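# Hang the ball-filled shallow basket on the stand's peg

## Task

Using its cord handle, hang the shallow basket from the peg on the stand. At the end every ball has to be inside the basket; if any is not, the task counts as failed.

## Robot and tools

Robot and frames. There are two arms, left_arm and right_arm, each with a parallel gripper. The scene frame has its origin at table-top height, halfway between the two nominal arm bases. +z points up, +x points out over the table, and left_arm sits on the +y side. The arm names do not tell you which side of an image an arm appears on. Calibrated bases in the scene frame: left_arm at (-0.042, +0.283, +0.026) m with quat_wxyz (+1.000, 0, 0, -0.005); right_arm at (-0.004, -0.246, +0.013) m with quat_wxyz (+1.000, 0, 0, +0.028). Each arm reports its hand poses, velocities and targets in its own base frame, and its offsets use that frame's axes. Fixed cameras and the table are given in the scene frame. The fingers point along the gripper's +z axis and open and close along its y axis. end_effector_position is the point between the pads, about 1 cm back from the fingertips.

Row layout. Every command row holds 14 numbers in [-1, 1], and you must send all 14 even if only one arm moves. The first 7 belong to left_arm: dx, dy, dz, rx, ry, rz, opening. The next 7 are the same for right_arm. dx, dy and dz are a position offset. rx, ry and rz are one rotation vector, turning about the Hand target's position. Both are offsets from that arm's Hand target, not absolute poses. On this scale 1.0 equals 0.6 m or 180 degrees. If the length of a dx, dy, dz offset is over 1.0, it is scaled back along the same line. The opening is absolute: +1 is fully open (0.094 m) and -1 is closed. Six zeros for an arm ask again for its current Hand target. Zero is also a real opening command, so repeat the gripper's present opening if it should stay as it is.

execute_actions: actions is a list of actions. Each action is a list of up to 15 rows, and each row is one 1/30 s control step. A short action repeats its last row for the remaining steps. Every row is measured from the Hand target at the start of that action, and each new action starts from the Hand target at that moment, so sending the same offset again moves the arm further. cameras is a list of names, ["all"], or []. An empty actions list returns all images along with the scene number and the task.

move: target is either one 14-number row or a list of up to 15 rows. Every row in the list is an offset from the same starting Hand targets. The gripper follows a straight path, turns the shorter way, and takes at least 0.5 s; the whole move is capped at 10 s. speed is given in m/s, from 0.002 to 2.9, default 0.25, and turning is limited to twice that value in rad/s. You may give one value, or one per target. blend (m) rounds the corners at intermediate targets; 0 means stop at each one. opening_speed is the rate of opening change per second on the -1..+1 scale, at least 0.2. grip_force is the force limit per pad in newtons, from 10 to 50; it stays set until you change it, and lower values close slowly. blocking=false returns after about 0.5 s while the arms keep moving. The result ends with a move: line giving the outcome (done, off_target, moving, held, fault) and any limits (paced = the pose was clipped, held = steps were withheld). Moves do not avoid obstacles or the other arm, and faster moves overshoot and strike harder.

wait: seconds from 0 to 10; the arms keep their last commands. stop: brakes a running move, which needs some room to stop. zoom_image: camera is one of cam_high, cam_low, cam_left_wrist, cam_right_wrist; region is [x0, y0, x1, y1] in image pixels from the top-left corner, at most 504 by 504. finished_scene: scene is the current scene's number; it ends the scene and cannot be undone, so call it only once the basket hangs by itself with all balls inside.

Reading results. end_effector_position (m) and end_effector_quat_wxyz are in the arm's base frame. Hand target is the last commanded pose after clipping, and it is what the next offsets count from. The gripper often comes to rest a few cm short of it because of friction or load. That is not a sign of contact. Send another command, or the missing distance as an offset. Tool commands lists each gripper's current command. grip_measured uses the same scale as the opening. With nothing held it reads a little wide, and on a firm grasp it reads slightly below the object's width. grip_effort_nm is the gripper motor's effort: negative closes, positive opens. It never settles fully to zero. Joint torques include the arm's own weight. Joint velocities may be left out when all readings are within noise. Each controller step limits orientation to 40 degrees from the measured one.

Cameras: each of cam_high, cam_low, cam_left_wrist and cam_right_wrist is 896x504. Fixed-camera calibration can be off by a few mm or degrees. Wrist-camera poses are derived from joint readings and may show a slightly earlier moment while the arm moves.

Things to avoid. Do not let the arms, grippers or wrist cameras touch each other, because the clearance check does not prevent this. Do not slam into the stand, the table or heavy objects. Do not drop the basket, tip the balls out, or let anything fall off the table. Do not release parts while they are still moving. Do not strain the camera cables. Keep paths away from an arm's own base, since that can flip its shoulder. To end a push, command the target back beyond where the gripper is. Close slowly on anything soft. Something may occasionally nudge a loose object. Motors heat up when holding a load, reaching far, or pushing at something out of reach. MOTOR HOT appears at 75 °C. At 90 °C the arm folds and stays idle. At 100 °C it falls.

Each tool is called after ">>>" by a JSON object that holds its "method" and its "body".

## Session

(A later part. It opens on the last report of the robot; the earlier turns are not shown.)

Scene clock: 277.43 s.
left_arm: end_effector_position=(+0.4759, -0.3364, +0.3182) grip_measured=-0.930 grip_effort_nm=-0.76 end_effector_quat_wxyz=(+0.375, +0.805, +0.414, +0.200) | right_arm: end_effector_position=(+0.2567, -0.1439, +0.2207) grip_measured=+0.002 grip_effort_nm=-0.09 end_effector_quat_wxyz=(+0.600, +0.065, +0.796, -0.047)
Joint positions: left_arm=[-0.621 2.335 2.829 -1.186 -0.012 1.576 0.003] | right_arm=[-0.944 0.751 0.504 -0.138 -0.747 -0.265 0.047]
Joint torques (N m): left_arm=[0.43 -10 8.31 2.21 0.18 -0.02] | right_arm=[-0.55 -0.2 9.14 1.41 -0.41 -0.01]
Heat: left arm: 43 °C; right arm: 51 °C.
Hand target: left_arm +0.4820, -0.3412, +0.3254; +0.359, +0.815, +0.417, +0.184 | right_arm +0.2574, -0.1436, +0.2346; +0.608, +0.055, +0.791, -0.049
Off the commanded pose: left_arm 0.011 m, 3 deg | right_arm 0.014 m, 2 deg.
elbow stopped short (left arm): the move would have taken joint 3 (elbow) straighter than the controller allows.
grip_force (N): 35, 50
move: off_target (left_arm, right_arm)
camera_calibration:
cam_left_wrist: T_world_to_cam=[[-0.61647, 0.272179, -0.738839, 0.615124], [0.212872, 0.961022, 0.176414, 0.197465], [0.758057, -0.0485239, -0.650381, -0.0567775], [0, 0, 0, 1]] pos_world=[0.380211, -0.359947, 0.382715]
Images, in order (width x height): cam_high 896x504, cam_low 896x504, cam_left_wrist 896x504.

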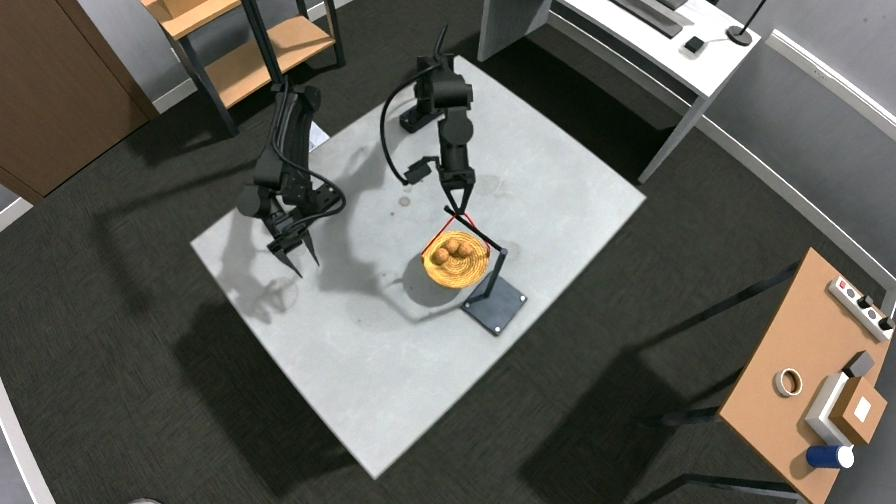

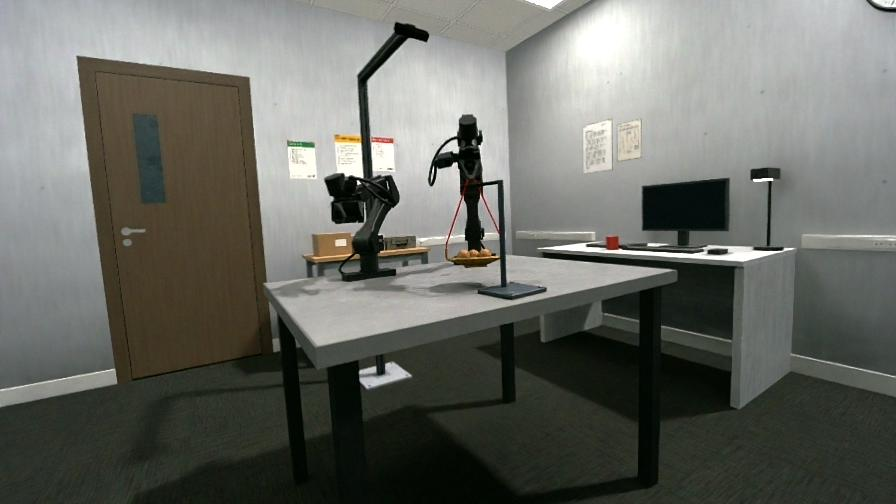

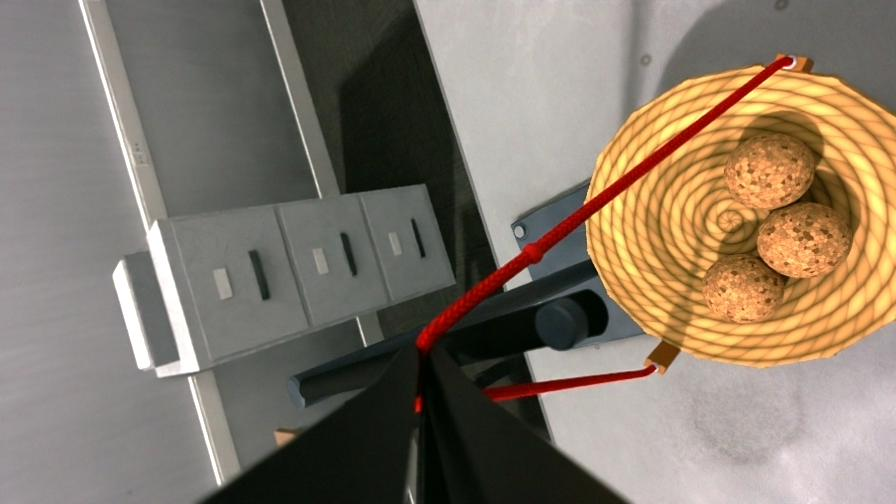

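>>> {"method": "move", "body": {"target": [0.0,0.0,-0.013,0.004,0.006,0,-1,0,0,0,0,0,0,0], "cameras": ["cam_left_wrist","cam_high","cam_low"], "speed": 0.03}}

>>> {"method": "zoom_image", "body": {"camera": "cam_high", "region": [410, 180, 480, 250]}}

>>> {"method": "zoom_image", "body": {"camera": "cam_low", "region": [440, 150, 520, 230]}}

Scene clock: 287.00 s.
left_arm: end_effector_position=(+0.4765, -0.3368, +0.3086) grip_measured=-0.930 grip_effort_nm=-0.76 end_effector_quat_wxyz=(+0.365, +0.809, +0.416, +0.195) | right_arm: end_effector_position=(+0.2567, -0.1439, +0.2207) grip_measured=+0.002 grip_effort_nm=-0.10 end_effector_quat_wxyz=(+0.600, +0.065, +0.796, -0.047)
Joint positions: left_arm=[-0.621 2.348 2.829 -1.198 -0.012 1.576 0.003] | right_arm=[-0.944 0.751 0.504 -0.138 -0.747 -0.265 0.047]
Joint torques (N m): left_arm=[0.39 -10.4 8.25 2.17 0.18 -0.01] | right_arm=[-0.49 -0.18 9.13 1.4 -0.39 -0.01]
Heat: left arm: 43 °C; right arm: 51 °C.
Hand target: left_arm +0.4821, -0.3413, +0.3175; +0.350, +0.819, +0.419, +0.179 | right_arm +0.2574, -0.1436, +0.2346; +0.608, +0.055, +0.791, -0.049
Off the commanded pose: left_arm 0.011 m, 3 deg | right_arm 0.014 m, 2 deg.
elbow stopped short (left arm): the move would have taken joint 3 (elbow) straighter than the controller allows.
grip_force (N): 35, 50
move: off_target (left_arm, right_arm)
camera_calibration:
cam_left_wrist: T_world_to_cam=[[-0.630977, 0.282453, -0.722556, 0.61388], [0.216413, 0.95848, 0.185694, 0.194018], [0.745005, -0.0392022, -0.665906, -0.0494212], [0, 0, 0, 1]] pos_world=[0.382175, -0.361293, 0.374625]
Images, in order (width x height): cam_high 896x504, cam_low 896x504, cam_left_wrist 896x504.

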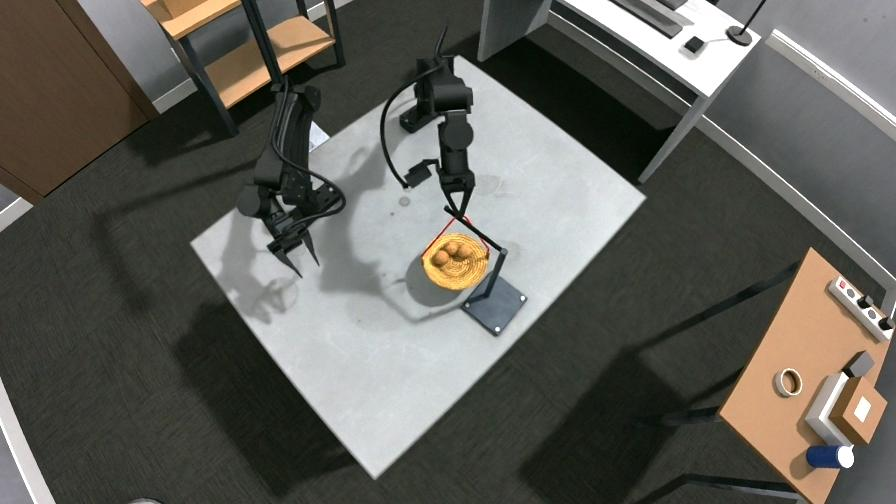

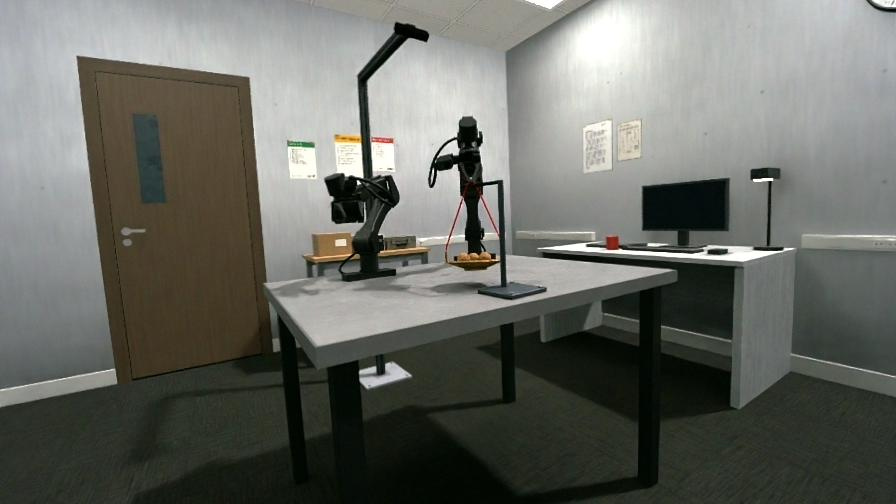

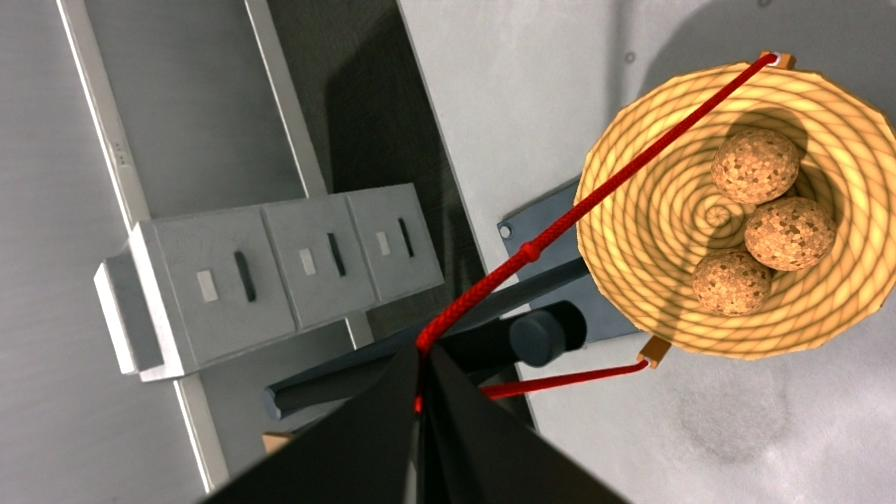

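Scaled by 7.200 from the camera's 896x504 image, which has a finer 1280x720 frame.

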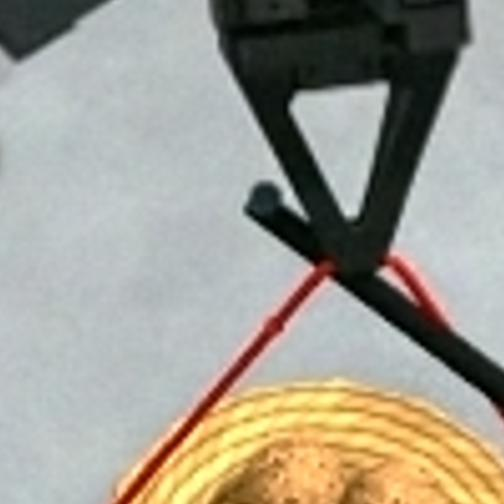

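Scaled by 6.300 from the camera's 896x504 image, which has a finer 1280x720 frame.

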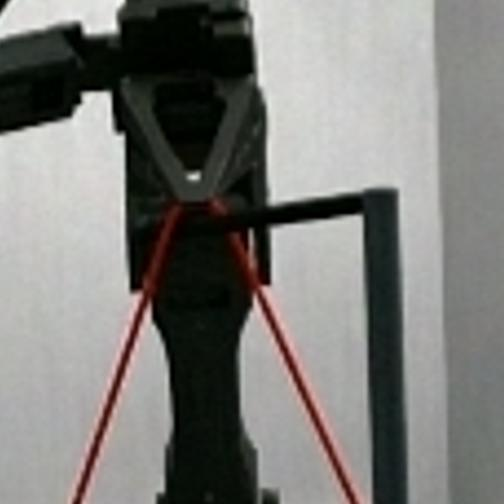

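>>> {"method": "move", "body": {"target": [0.0,0.0,-0.007,0,0,0,-1,0,0,0,0,0,0,0], "cameras": ["cam_high","cam_low"], "speed": 0.02}}

>>> {"method": "zoom_image", "body": {"camera": "cam_high", "region": [410, 180, 480, 250]}}

>>> {"method": "zoom_image", "body": {"camera": "cam_low", "region": [440, 150, 520, 230]}}

Scene clock: 290.80 s.
left_arm: end_effector_position=(+0.4765, -0.3368, +0.3085) grip_measured=-0.930 grip_effort_nm=-0.76 end_effector_quat_wxyz=(+0.365, +0.810, +0.416, +0.195) | right_arm: end_effector_position=(+0.2567, -0.1439, +0.2207) grip_measured=+0.002 grip_effort_nm=-0.09 end_effector_quat_wxyz=(+0.600, +0.065, +0.796, -0.047)
Joint positions: left_arm=[-0.621 2.348 2.829 -1.198 -0.012 1.576 0.003] | right_arm=[-0.944 0.751 0.504 -0.138 -0.747 -0.265 0.047]
Joint torques (N m): left_arm=[0.39 -9.91 8.31 2.11 0.18 -0.01] | right_arm=[-0.59 -0.18 9.13 1.39 -0.4 -0.02]
Heat: left arm: 43 °C; right arm: 51 °C.
Hand target: left_arm +0.4820, -0.3413, +0.3132; +0.349, +0.819, +0.419, +0.179 | right_arm +0.2574, -0.1436, +0.2346; +0.608, +0.055, +0.791, -0.049
Off the commanded pose: left_arm 0.009 m, 3 deg | right_arm 0.014 m, 2 deg.
elbow stopped short (left arm): the move would have taken joint 3 (elbow) straighter than the controller allows.
grip_force (N): 35, 50
move: off_target (left_arm, right_arm)
Images, in order (width x height): cam_high 896x504, cam_low 896x504.

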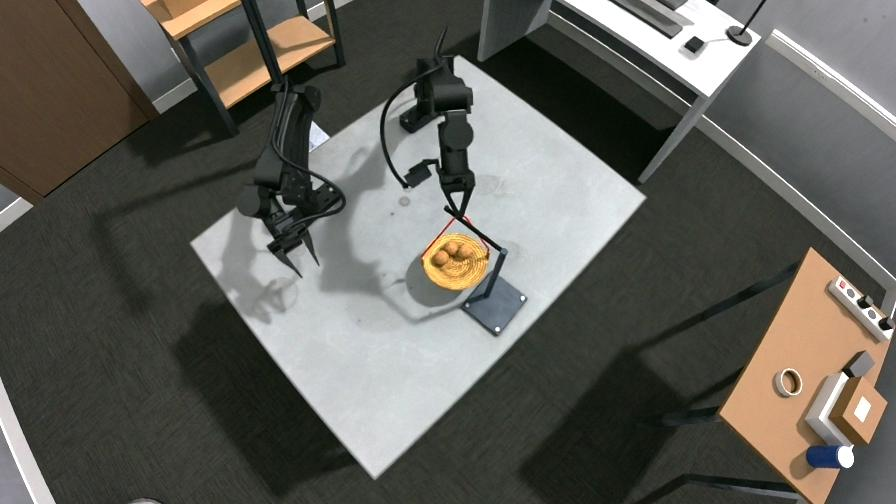

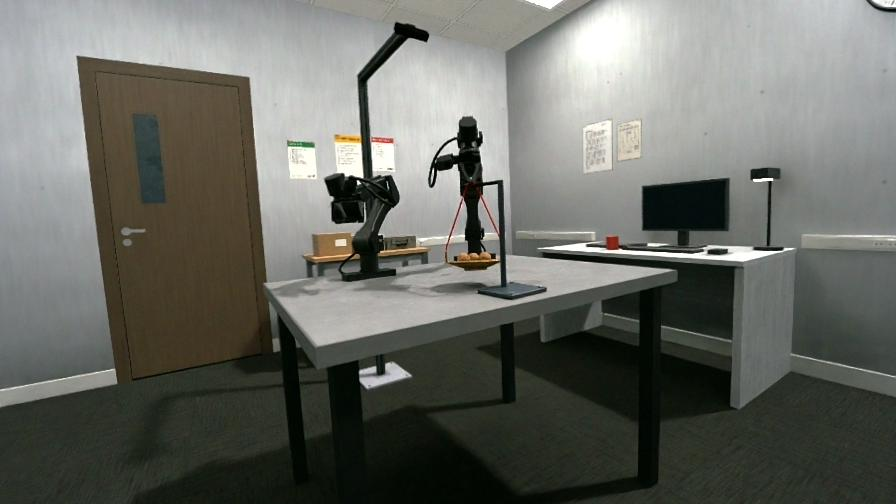

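Scaled by 7.200 from the camera's 896x504 image, which has a finer 1280x720 frame.

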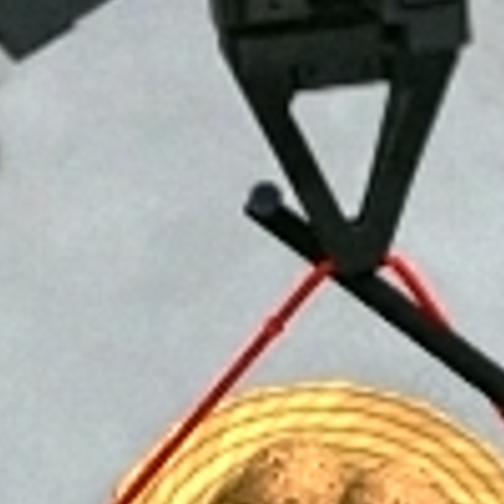

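Scaled by 6.300 from the camera's 896x504 image, which has a finer 1280x720 frame.

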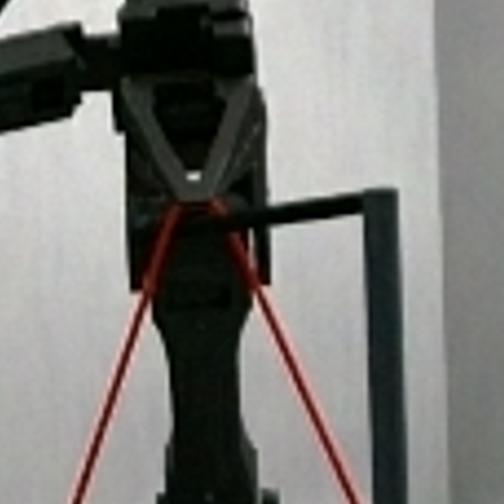

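>>> {"method": "move", "body": {"target": [0.0,0.0,-0.01,0,0,0,-1,0,0,0,0,0,0,0], "cameras": ["cam_left_wrist","cam_high","cam_low"], "speed": 0.02}}

>>> {"method": "zoom_image", "body": {"camera": "cam_high", "region": [410, 180, 480, 250]}}

>>> {"method": "zoom_image", "body": {"camera": "cam_low", "region": [440, 150, 520, 230]}}

Scene clock: 294.00 s.
left_arm: end_effector_position=(+0.4765, -0.3368, +0.3083) grip_measured=-0.930 grip_effort_nm=-0.76 end_effector_quat_wxyz=(+0.365, +0.810, +0.416, +0.195) | right_arm: end_effector_position=(+0.2567, -0.1439, +0.2207) grip_measured=+0.002 grip_effort_nm=-0.09 end_effector_quat_wxyz=(+0.600, +0.065, +0.796, -0.047)
Joint positions: left_arm=[-0.621 2.35 2.832 -1.2 -0.012 1.576 0.003] | right_arm=[-0.944 0.751 0.504 -0.138 -0.747 -0.265 0.047]
Joint torques (N m): left_arm=[0.34 -9.47 8.1 2.02 0.2 -0.01] | right_arm=[-0.59 -0.17 9.14 1.4 -0.4 -0.02]
Motor temperatures (°C): left_arm=[31 40 43 40 29 26 29] | right_arm=[25 30 51 30 28 24 24]
Heat: left arm: 43 °C; right arm: 51 °C.
Hand target: left_arm +0.4820, -0.3412, +0.3074; +0.350, +0.819, +0.419, +0.179 | right_arm +0.2574, -0.1436, +0.2346; +0.608, +0.055, +0.791, -0.049
Off the commanded pose: left_arm 0.007 m, 3 deg | right_arm 0.014 m, 2 deg.
elbow stopped short (left arm): the move would have taken joint 3 (elbow) straighter than the controller allows.
grip_force (N): 35, 50
move: off_target (left_arm, right_arm)
camera_calibration:
cam_left_wrist: T_world_to_cam=[[-0.631416, 0.282837, -0.722022, 0.613844], [0.216567, 0.958379, 0.186035, 0.193833], [0.744588, -0.0389005, -0.666389, -0.0491063], [0, 0, 0, 1]] pos_world=[0.382177, -0.361294, 0.374425]
Images, in order (width x height): cam_high 896x504, cam_low 896x504, cam_left_wrist 896x504.

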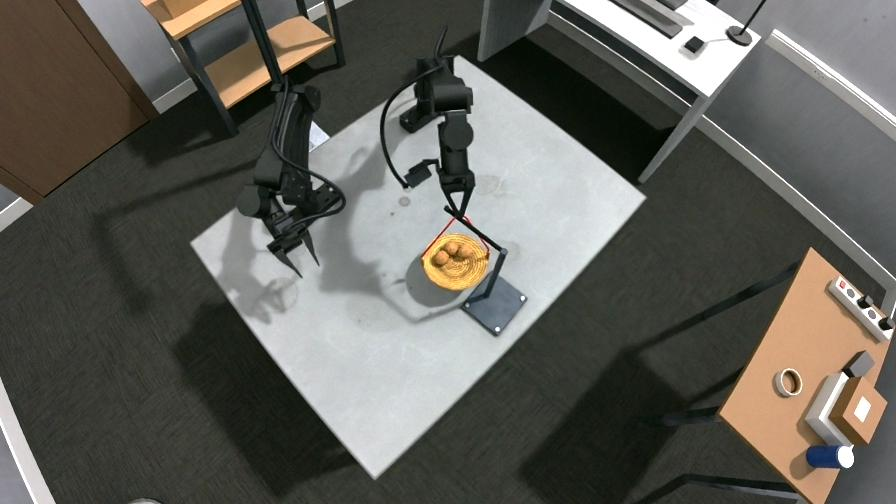

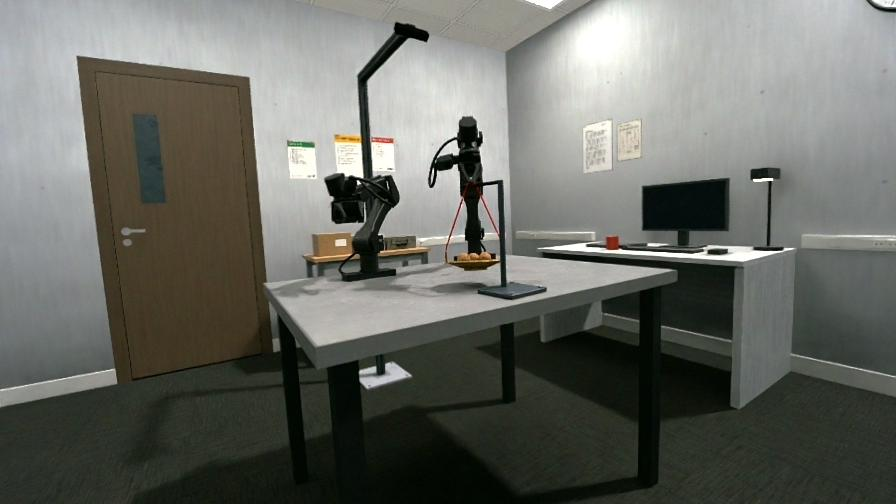

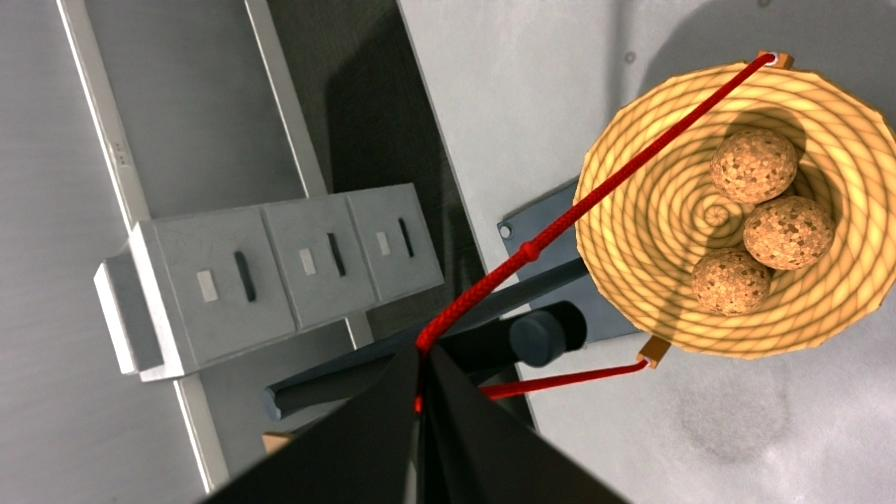

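Scaled by 7.200 from the camera's 896x504 image, which has a finer 1280x720 frame.

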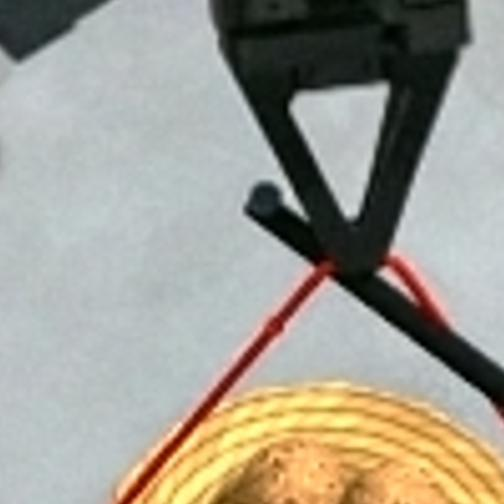

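Scaled by 6.300 from the camera's 896x504 image, which has a finer 1280x720 frame.

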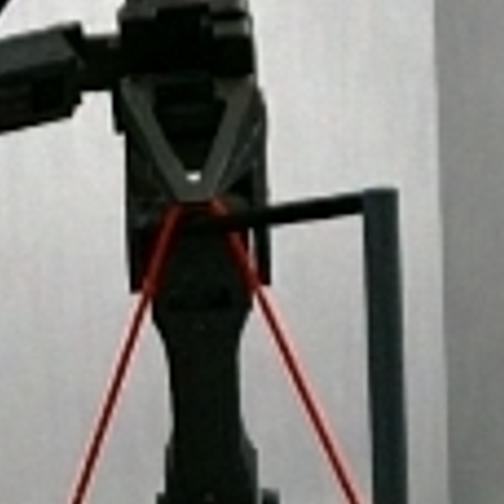

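>>> {"method": "move", "body": {"target": [0.0,0.0,-0.012,0,0,0,-1,0,0,0,0,0,0,0], "cameras": ["cam_low"], "speed": 0.02}}

>>> {"method": "zoom_image", "body": {"camera": "cam_low", "region": [455, 165, 505, 215]}}

Scene clock: 298.13 s.
left_arm: end_effector_position=(+0.4767, -0.3370, +0.3076) grip_measured=-0.930 grip_effort_nm=-0.76 end_effector_quat_wxyz=(+0.364, +0.810, +0.416, +0.195) | right_arm: end_effector_position=(+0.2567, -0.1439, +0.2207) grip_measured=+0.002 grip_effort_nm=-0.10 end_effector_quat_wxyz=(+0.600, +0.065, +0.796, -0.047)
Joint positions: left_arm=[-0.621 2.355 2.84 -1.204 -0.012 1.576 0.003] | right_arm=[-0.944 0.751 0.504 -0.138 -0.747 -0.265 0.047]
Joint torques (N m): left_arm=[0.34 -9.1 7.45 1.96 0.19 -0.01] | right_arm=[-0.53 -0.12 9.14 1.39 -0.41 -0.02]
Heat: left arm: 44 °C; right arm: 51 °C.
Hand target: left_arm +0.4820, -0.3413, +0.3001; +0.350, +0.819, +0.419, +0.179 | right_arm +0.2574, -0.1436, +0.2346; +0.608, +0.055, +0.791, -0.049
Off the commanded pose: left_arm 0.010 m, 3 deg | right_arm 0.014 m, 2 deg.
elbow stopped short (left arm): the move would have taken joint 3 (elbow) straighter than the controller allows.
grip_force (N): 35, 50
move: off_target (left_arm, right_arm)
Images, in order (width x height): cam_low 896x504.

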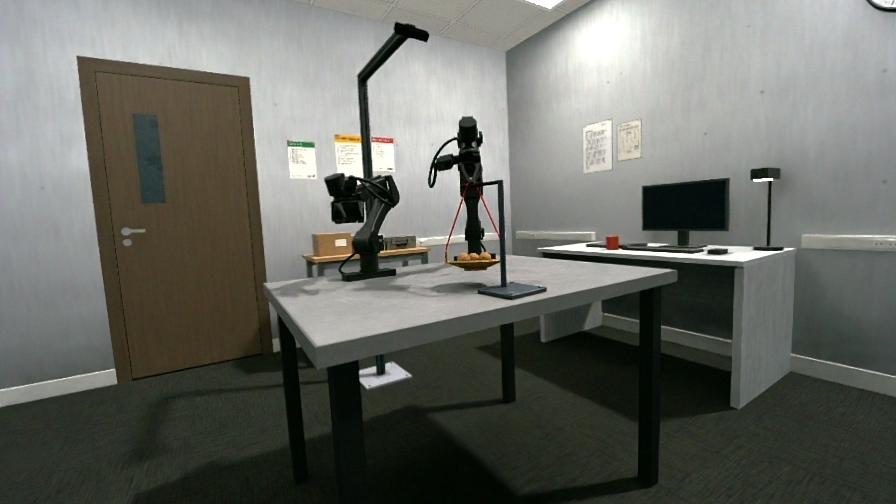

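Scaled by 10.080 from the camera's 896x504 image, which has a finer 1280x720 frame.

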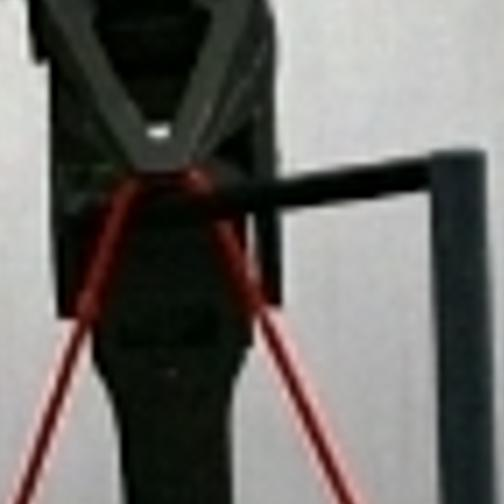

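>>> {"method": "move", "body": {"target": [0.0,0.0,0.01,0,0,0,-0.8,0,0,0,0,0,0,0], "cameras": ["cam_low","cam_left_wrist","cam_high"], "speed": 0.02, "opening_speed": 0.2}}

>>> {"method": "zoom_image", "body": {"camera": "cam_low", "region": [455, 165, 505, 215]}}

>>> {"method": "zoom_image", "body": {"camera": "cam_high", "region": [410, 180, 480, 250]}}

Scene clock: 301.30 s.
left_arm: end_effector_position=(+0.4777, -0.3377, +0.3094) grip_measured=-0.802 grip_effort_nm=0.10 end_effector_quat_wxyz=(+0.368, +0.808, +0.416, +0.197) | right_arm: end_effector_position=(+0.2567, -0.1439, +0.2207) grip_measured=+0.002 grip_effort_nm=-0.09 end_effector_quat_wxyz=(+0.600, +0.065, +0.796, -0.047)
Joint positions: left_arm=[-0.621 2.355 2.841 -1.197 -0.012 1.576 0.009] | right_arm=[-0.944 0.751 0.504 -0.138 -0.747 -0.265 0.047]
Joint torques (N m): left_arm=[0.38 -9.74 7.31 2 0.17 0] | right_arm=[-0.53 -0.18 9.09 1.41 -0.4 -0.01]
Heat: left arm: 44 °C; right arm: 51 °C.
Hand target: left_arm +0.4820, -0.3413, +0.3060; +0.349, +0.819, +0.419, +0.179 | right_arm +0.2574, -0.1436, +0.2346; +0.608, +0.055, +0.791, -0.049
Off the commanded pose: left_arm 0.006 m, 3 deg | right_arm 0.014 m, 2 deg.
elbow stopped short (left arm): the move would have taken joint 3 (elbow) straighter than the controller allows.
grip_force (N): 35, 50
move: off_target (left_arm, right_arm)
camera_calibration:
cam_left_wrist: T_world_to_cam=[[-0.627399, 0.279981, -0.726623, 0.614151], [0.21553, 0.959108, 0.183463, 0.19572], [0.748276, -0.0415049, -0.662087, -0.0533563], [0, 0, 0, 1]] pos_world=[0.383059, -0.361881, 0.375023]
Images, in order (width x height): cam_high 896x504, cam_low 896x504, cam_left_wrist 896x504.

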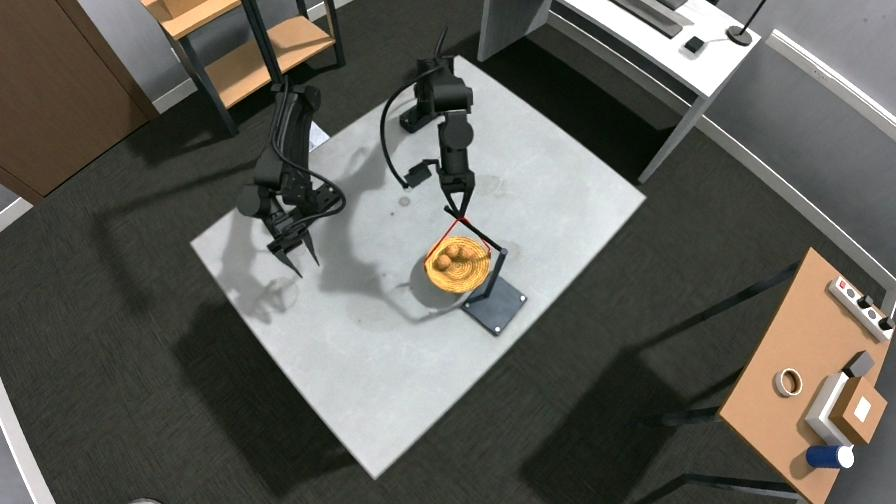

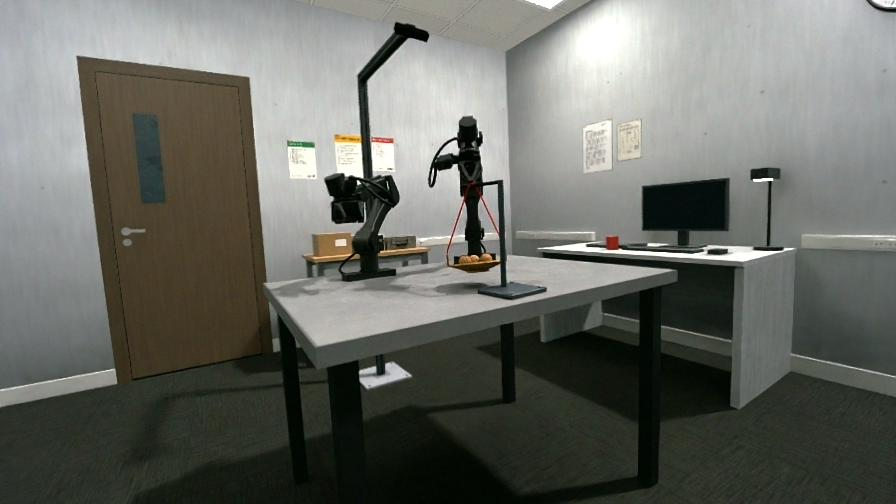

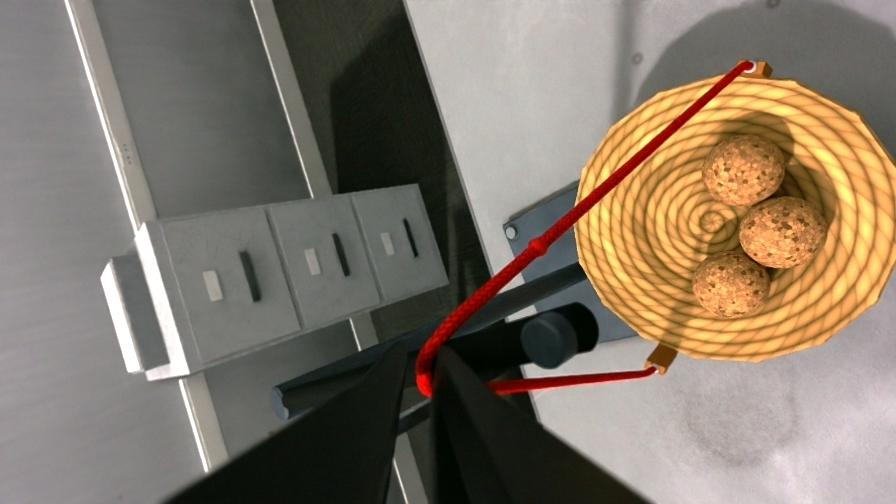

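Scaled by 10.080 from the camera's 896x504 image, which has a finer 1280x720 frame.

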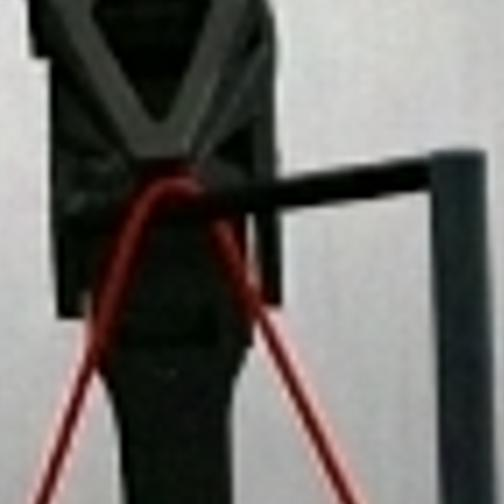

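Scaled by 7.200 from the camera's 896x504 image, which has a finer 1280x720 frame.

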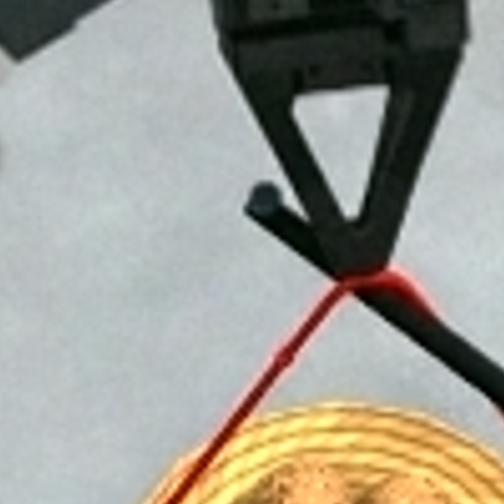

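>>> {"method": "move", "body": {"target": [-0.06,0.043,0.08,0,0,0,-0.75,0,0,0,0,0,0,0], "cameras": ["cam_low","cam_left_wrist","cam_high"], "speed": 0.03, "opening_speed": 0.2}}

>>> {"method": "zoom_image", "body": {"camera": "cam_low", "region": [430, 150, 530, 290]}}

>>> {"method": "zoom_image", "body": {"camera": "cam_high", "region": [380, 160, 510, 290]}}

Scene clock: 305.93 s.
left_arm: end_effector_position=(+0.4566, -0.3226, +0.3211) grip_measured=-0.752 grip_effort_nm=0.10 end_effector_quat_wxyz=(+0.351, +0.816, +0.419, +0.188) | right_arm: end_effector_position=(+0.2567, -0.1439, +0.2207) grip_measured=+0.002 grip_effort_nm=-0.10 end_effector_quat_wxyz=(+0.600, +0.065, +0.796, -0.047)
Joint positions: left_arm=[-0.621 2.303 2.843 -1.291 -0.012 1.576 0.012] | right_arm=[-0.944 0.751 0.504 -0.138 -0.747 -0.265 0.047]
Joint torques (N m): left_arm=[0.46 -15.62 6.99 1.77 0.19 0.01] | right_arm=[-0.5 -0.18 9.17 1.38 -0.41 -0.03]
Heat: left arm: 44 °C; right arm: 51 °C.
Hand target: left_arm +0.4460, -0.3155, +0.3541; +0.350, +0.819, +0.419, +0.179 | right_arm +0.2574, -0.1436, +0.2346; +0.608, +0.055, +0.791, -0.049
Off the commanded pose: left_arm 0.035 m, 1 deg | right_arm 0.014 m, 2 deg.
elbow stopped short (left arm): the move would have taken joint 3 (elbow) straighter than the controller allows.
grip_force (N): 35, 50
move: off_target (left_arm, right_arm)
camera_calibration:
cam_left_wrist: T_world_to_cam=[[-0.650862, 0.296666, -0.698833, 0.612448], [0.221792, 0.954636, 0.198691, 0.174428], [0.726076, -0.0256752, -0.687135, -0.0058302], [0, 0, 0, 1]] pos_world=[0.364166, -0.348357, 0.389335]
Images, in order (width x height): cam_high 896x504, cam_low 896x504, cam_left_wrist 896x504.

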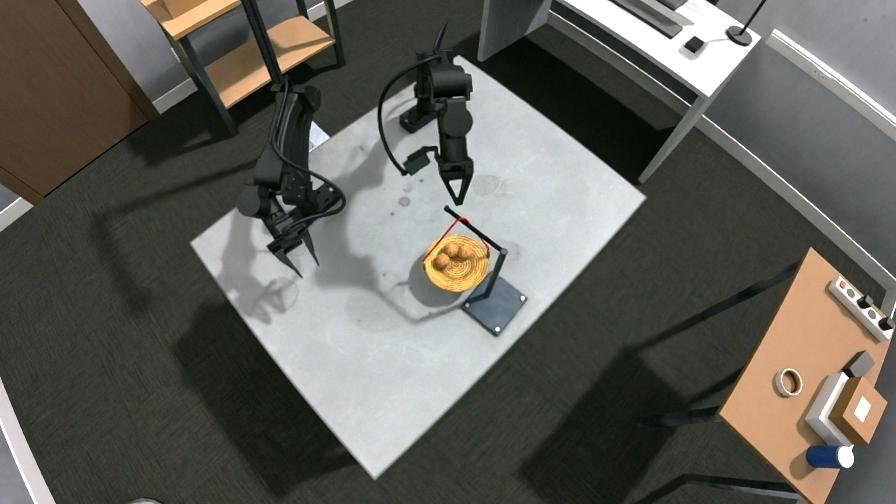

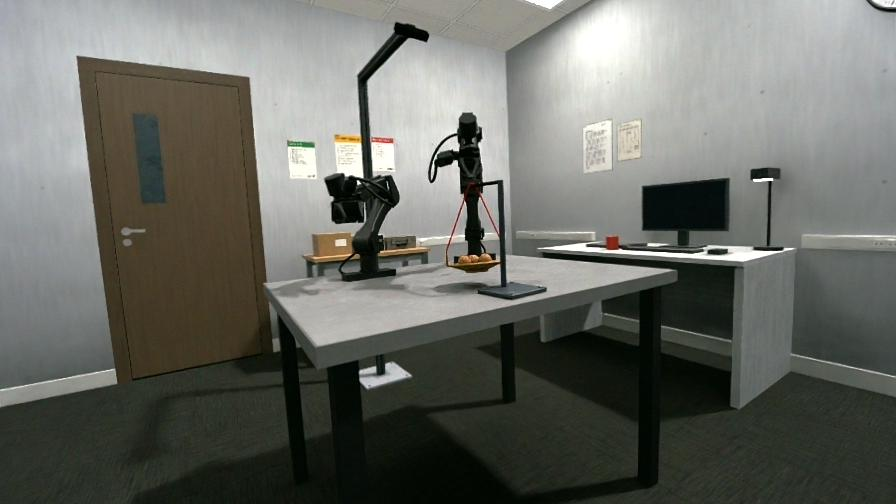

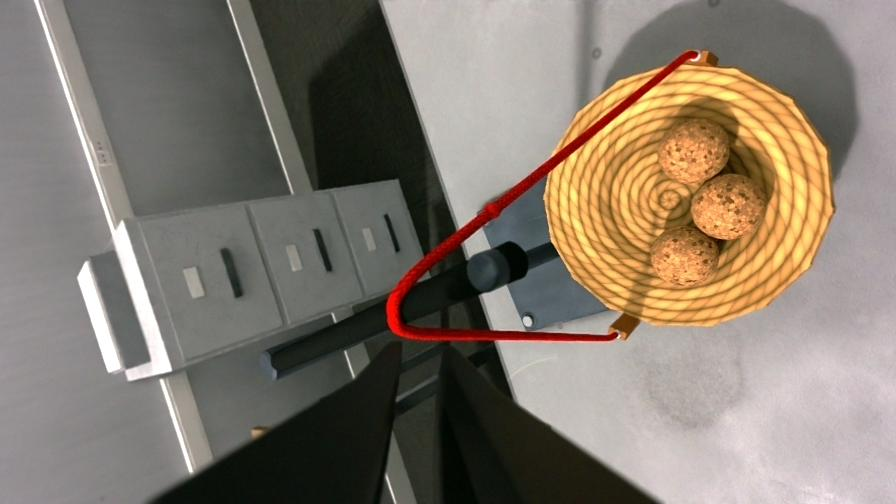

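Scaled by 3.600 from the camera's 896x504 image, which has a finer 1280x720 frame.

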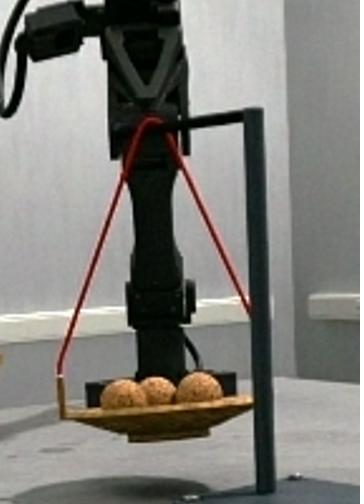

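Scaled by 3.877 from the camera's 896x504 image, which has a finer 1280x720 frame.

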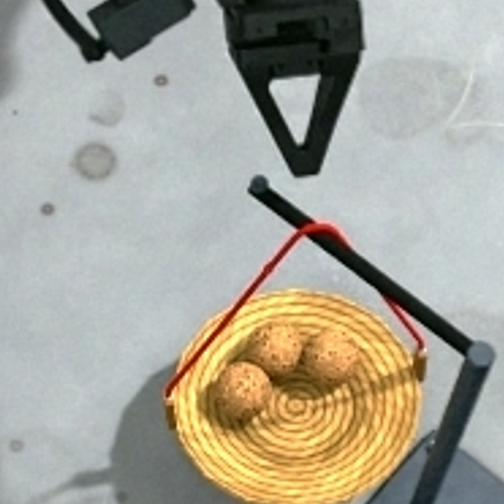

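>>> {"method": "move", "body": {"target": [-0.08,0.12,0.06,0,0,0,-0.75,0,0,0,0,0,0,0], "cameras": ["cam_low","cam_left_wrist","cam_high"], "speed": 0.1}}

>>> {"method": "zoom_image", "body": {"camera": "cam_low", "region": [430, 150, 530, 290]}}

>>> {"method": "zoom_image", "body": {"camera": "cam_high", "region": [380, 160, 510, 290]}}

Scene clock: 310.60 s.
left_arm: end_effector_position=(+0.4103, -0.2475, +0.3685) grip_measured=-0.752 grip_effort_nm=0.10 end_effector_quat_wxyz=(+0.331, +0.823, +0.427, +0.178) | right_arm: end_effector_position=(+0.2567, -0.1439, +0.2207) grip_measured=+0.002 grip_effort_nm=-0.10 end_effector_quat_wxyz=(+0.600, +0.065, +0.796, -0.047)
Joint positions: left_arm=[-0.525 2.128 2.843 -1.518 0.051 1.638 0.012] | right_arm=[-0.944 0.751 0.504 -0.138 -0.747 -0.265 0.047]
Joint torques (N m): left_arm=[0.21 -12.31 6.22 1.69 0.25 0] | right_arm=[-0.54 -0.13 9.13 1.38 -0.4 -0.02]
Heat: left arm: 44 °C; right arm: 51 °C.
Hand target: left_arm +0.3980, -0.2434, +0.3901; +0.350, +0.819, +0.419, +0.179 | right_arm +0.2574, -0.1436, +0.2346; +0.608, +0.055, +0.791, -0.049
Off the commanded pose: left_arm 0.025 m, 2 deg | right_arm 0.014 m, 2 deg.
elbow stopped short (left arm): the move would have taken joint 3 (elbow) straighter than the controller allows.
grip_force (N): 35, 50
move: off_target (left_arm, right_arm)
camera_calibration:
cam_left_wrist: T_world_to_cam=[[-0.68179, 0.310513, -0.662377, 0.595826], [0.224288, 0.950567, 0.214751, 0.0956614], [0.696317, -0.00214868, -0.717731, 0.0915764], [0, 0, 0, 1]] pos_world=[0.321007, -0.275748, 0.439846]
Images, in order (width x height): cam_high 896x504, cam_low 896x504, cam_left_wrist 896x504.

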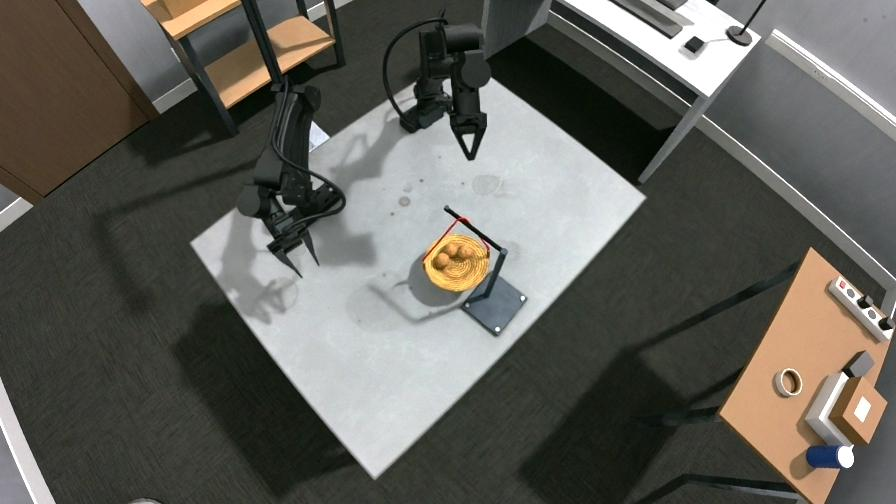

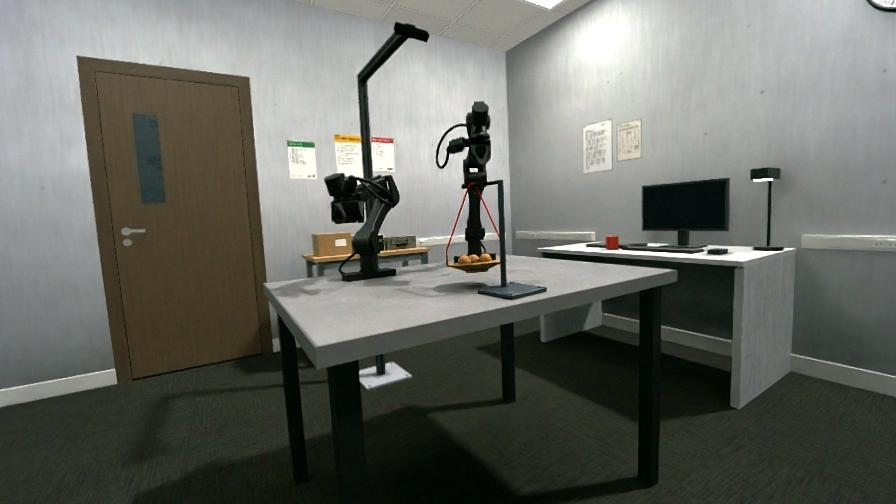

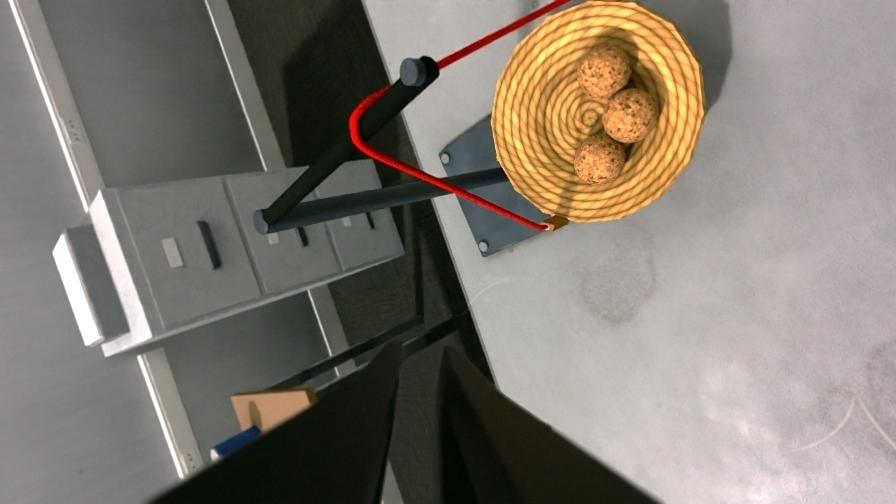

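Scaled by 3.600 from the camera's 896x504 image, which has a finer 1280x720 frame.

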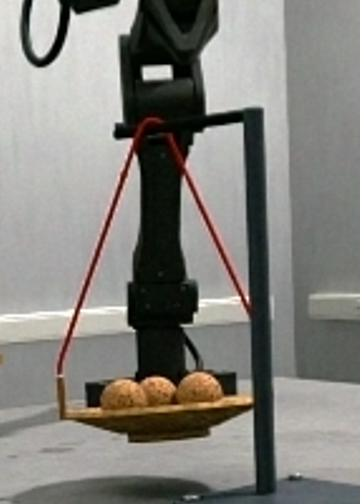

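Scaled by 3.877 from the camera's 896x504 image, which has a finer 1280x720 frame.

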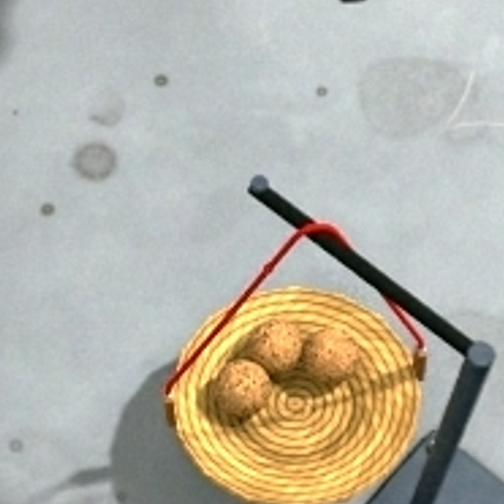

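Stable, hanging on the peg with all balls inside. Finishing scene 1.

>>> {"method": "finished_scene", "body": {"scene": 1}}

The scene is finished: the task was done.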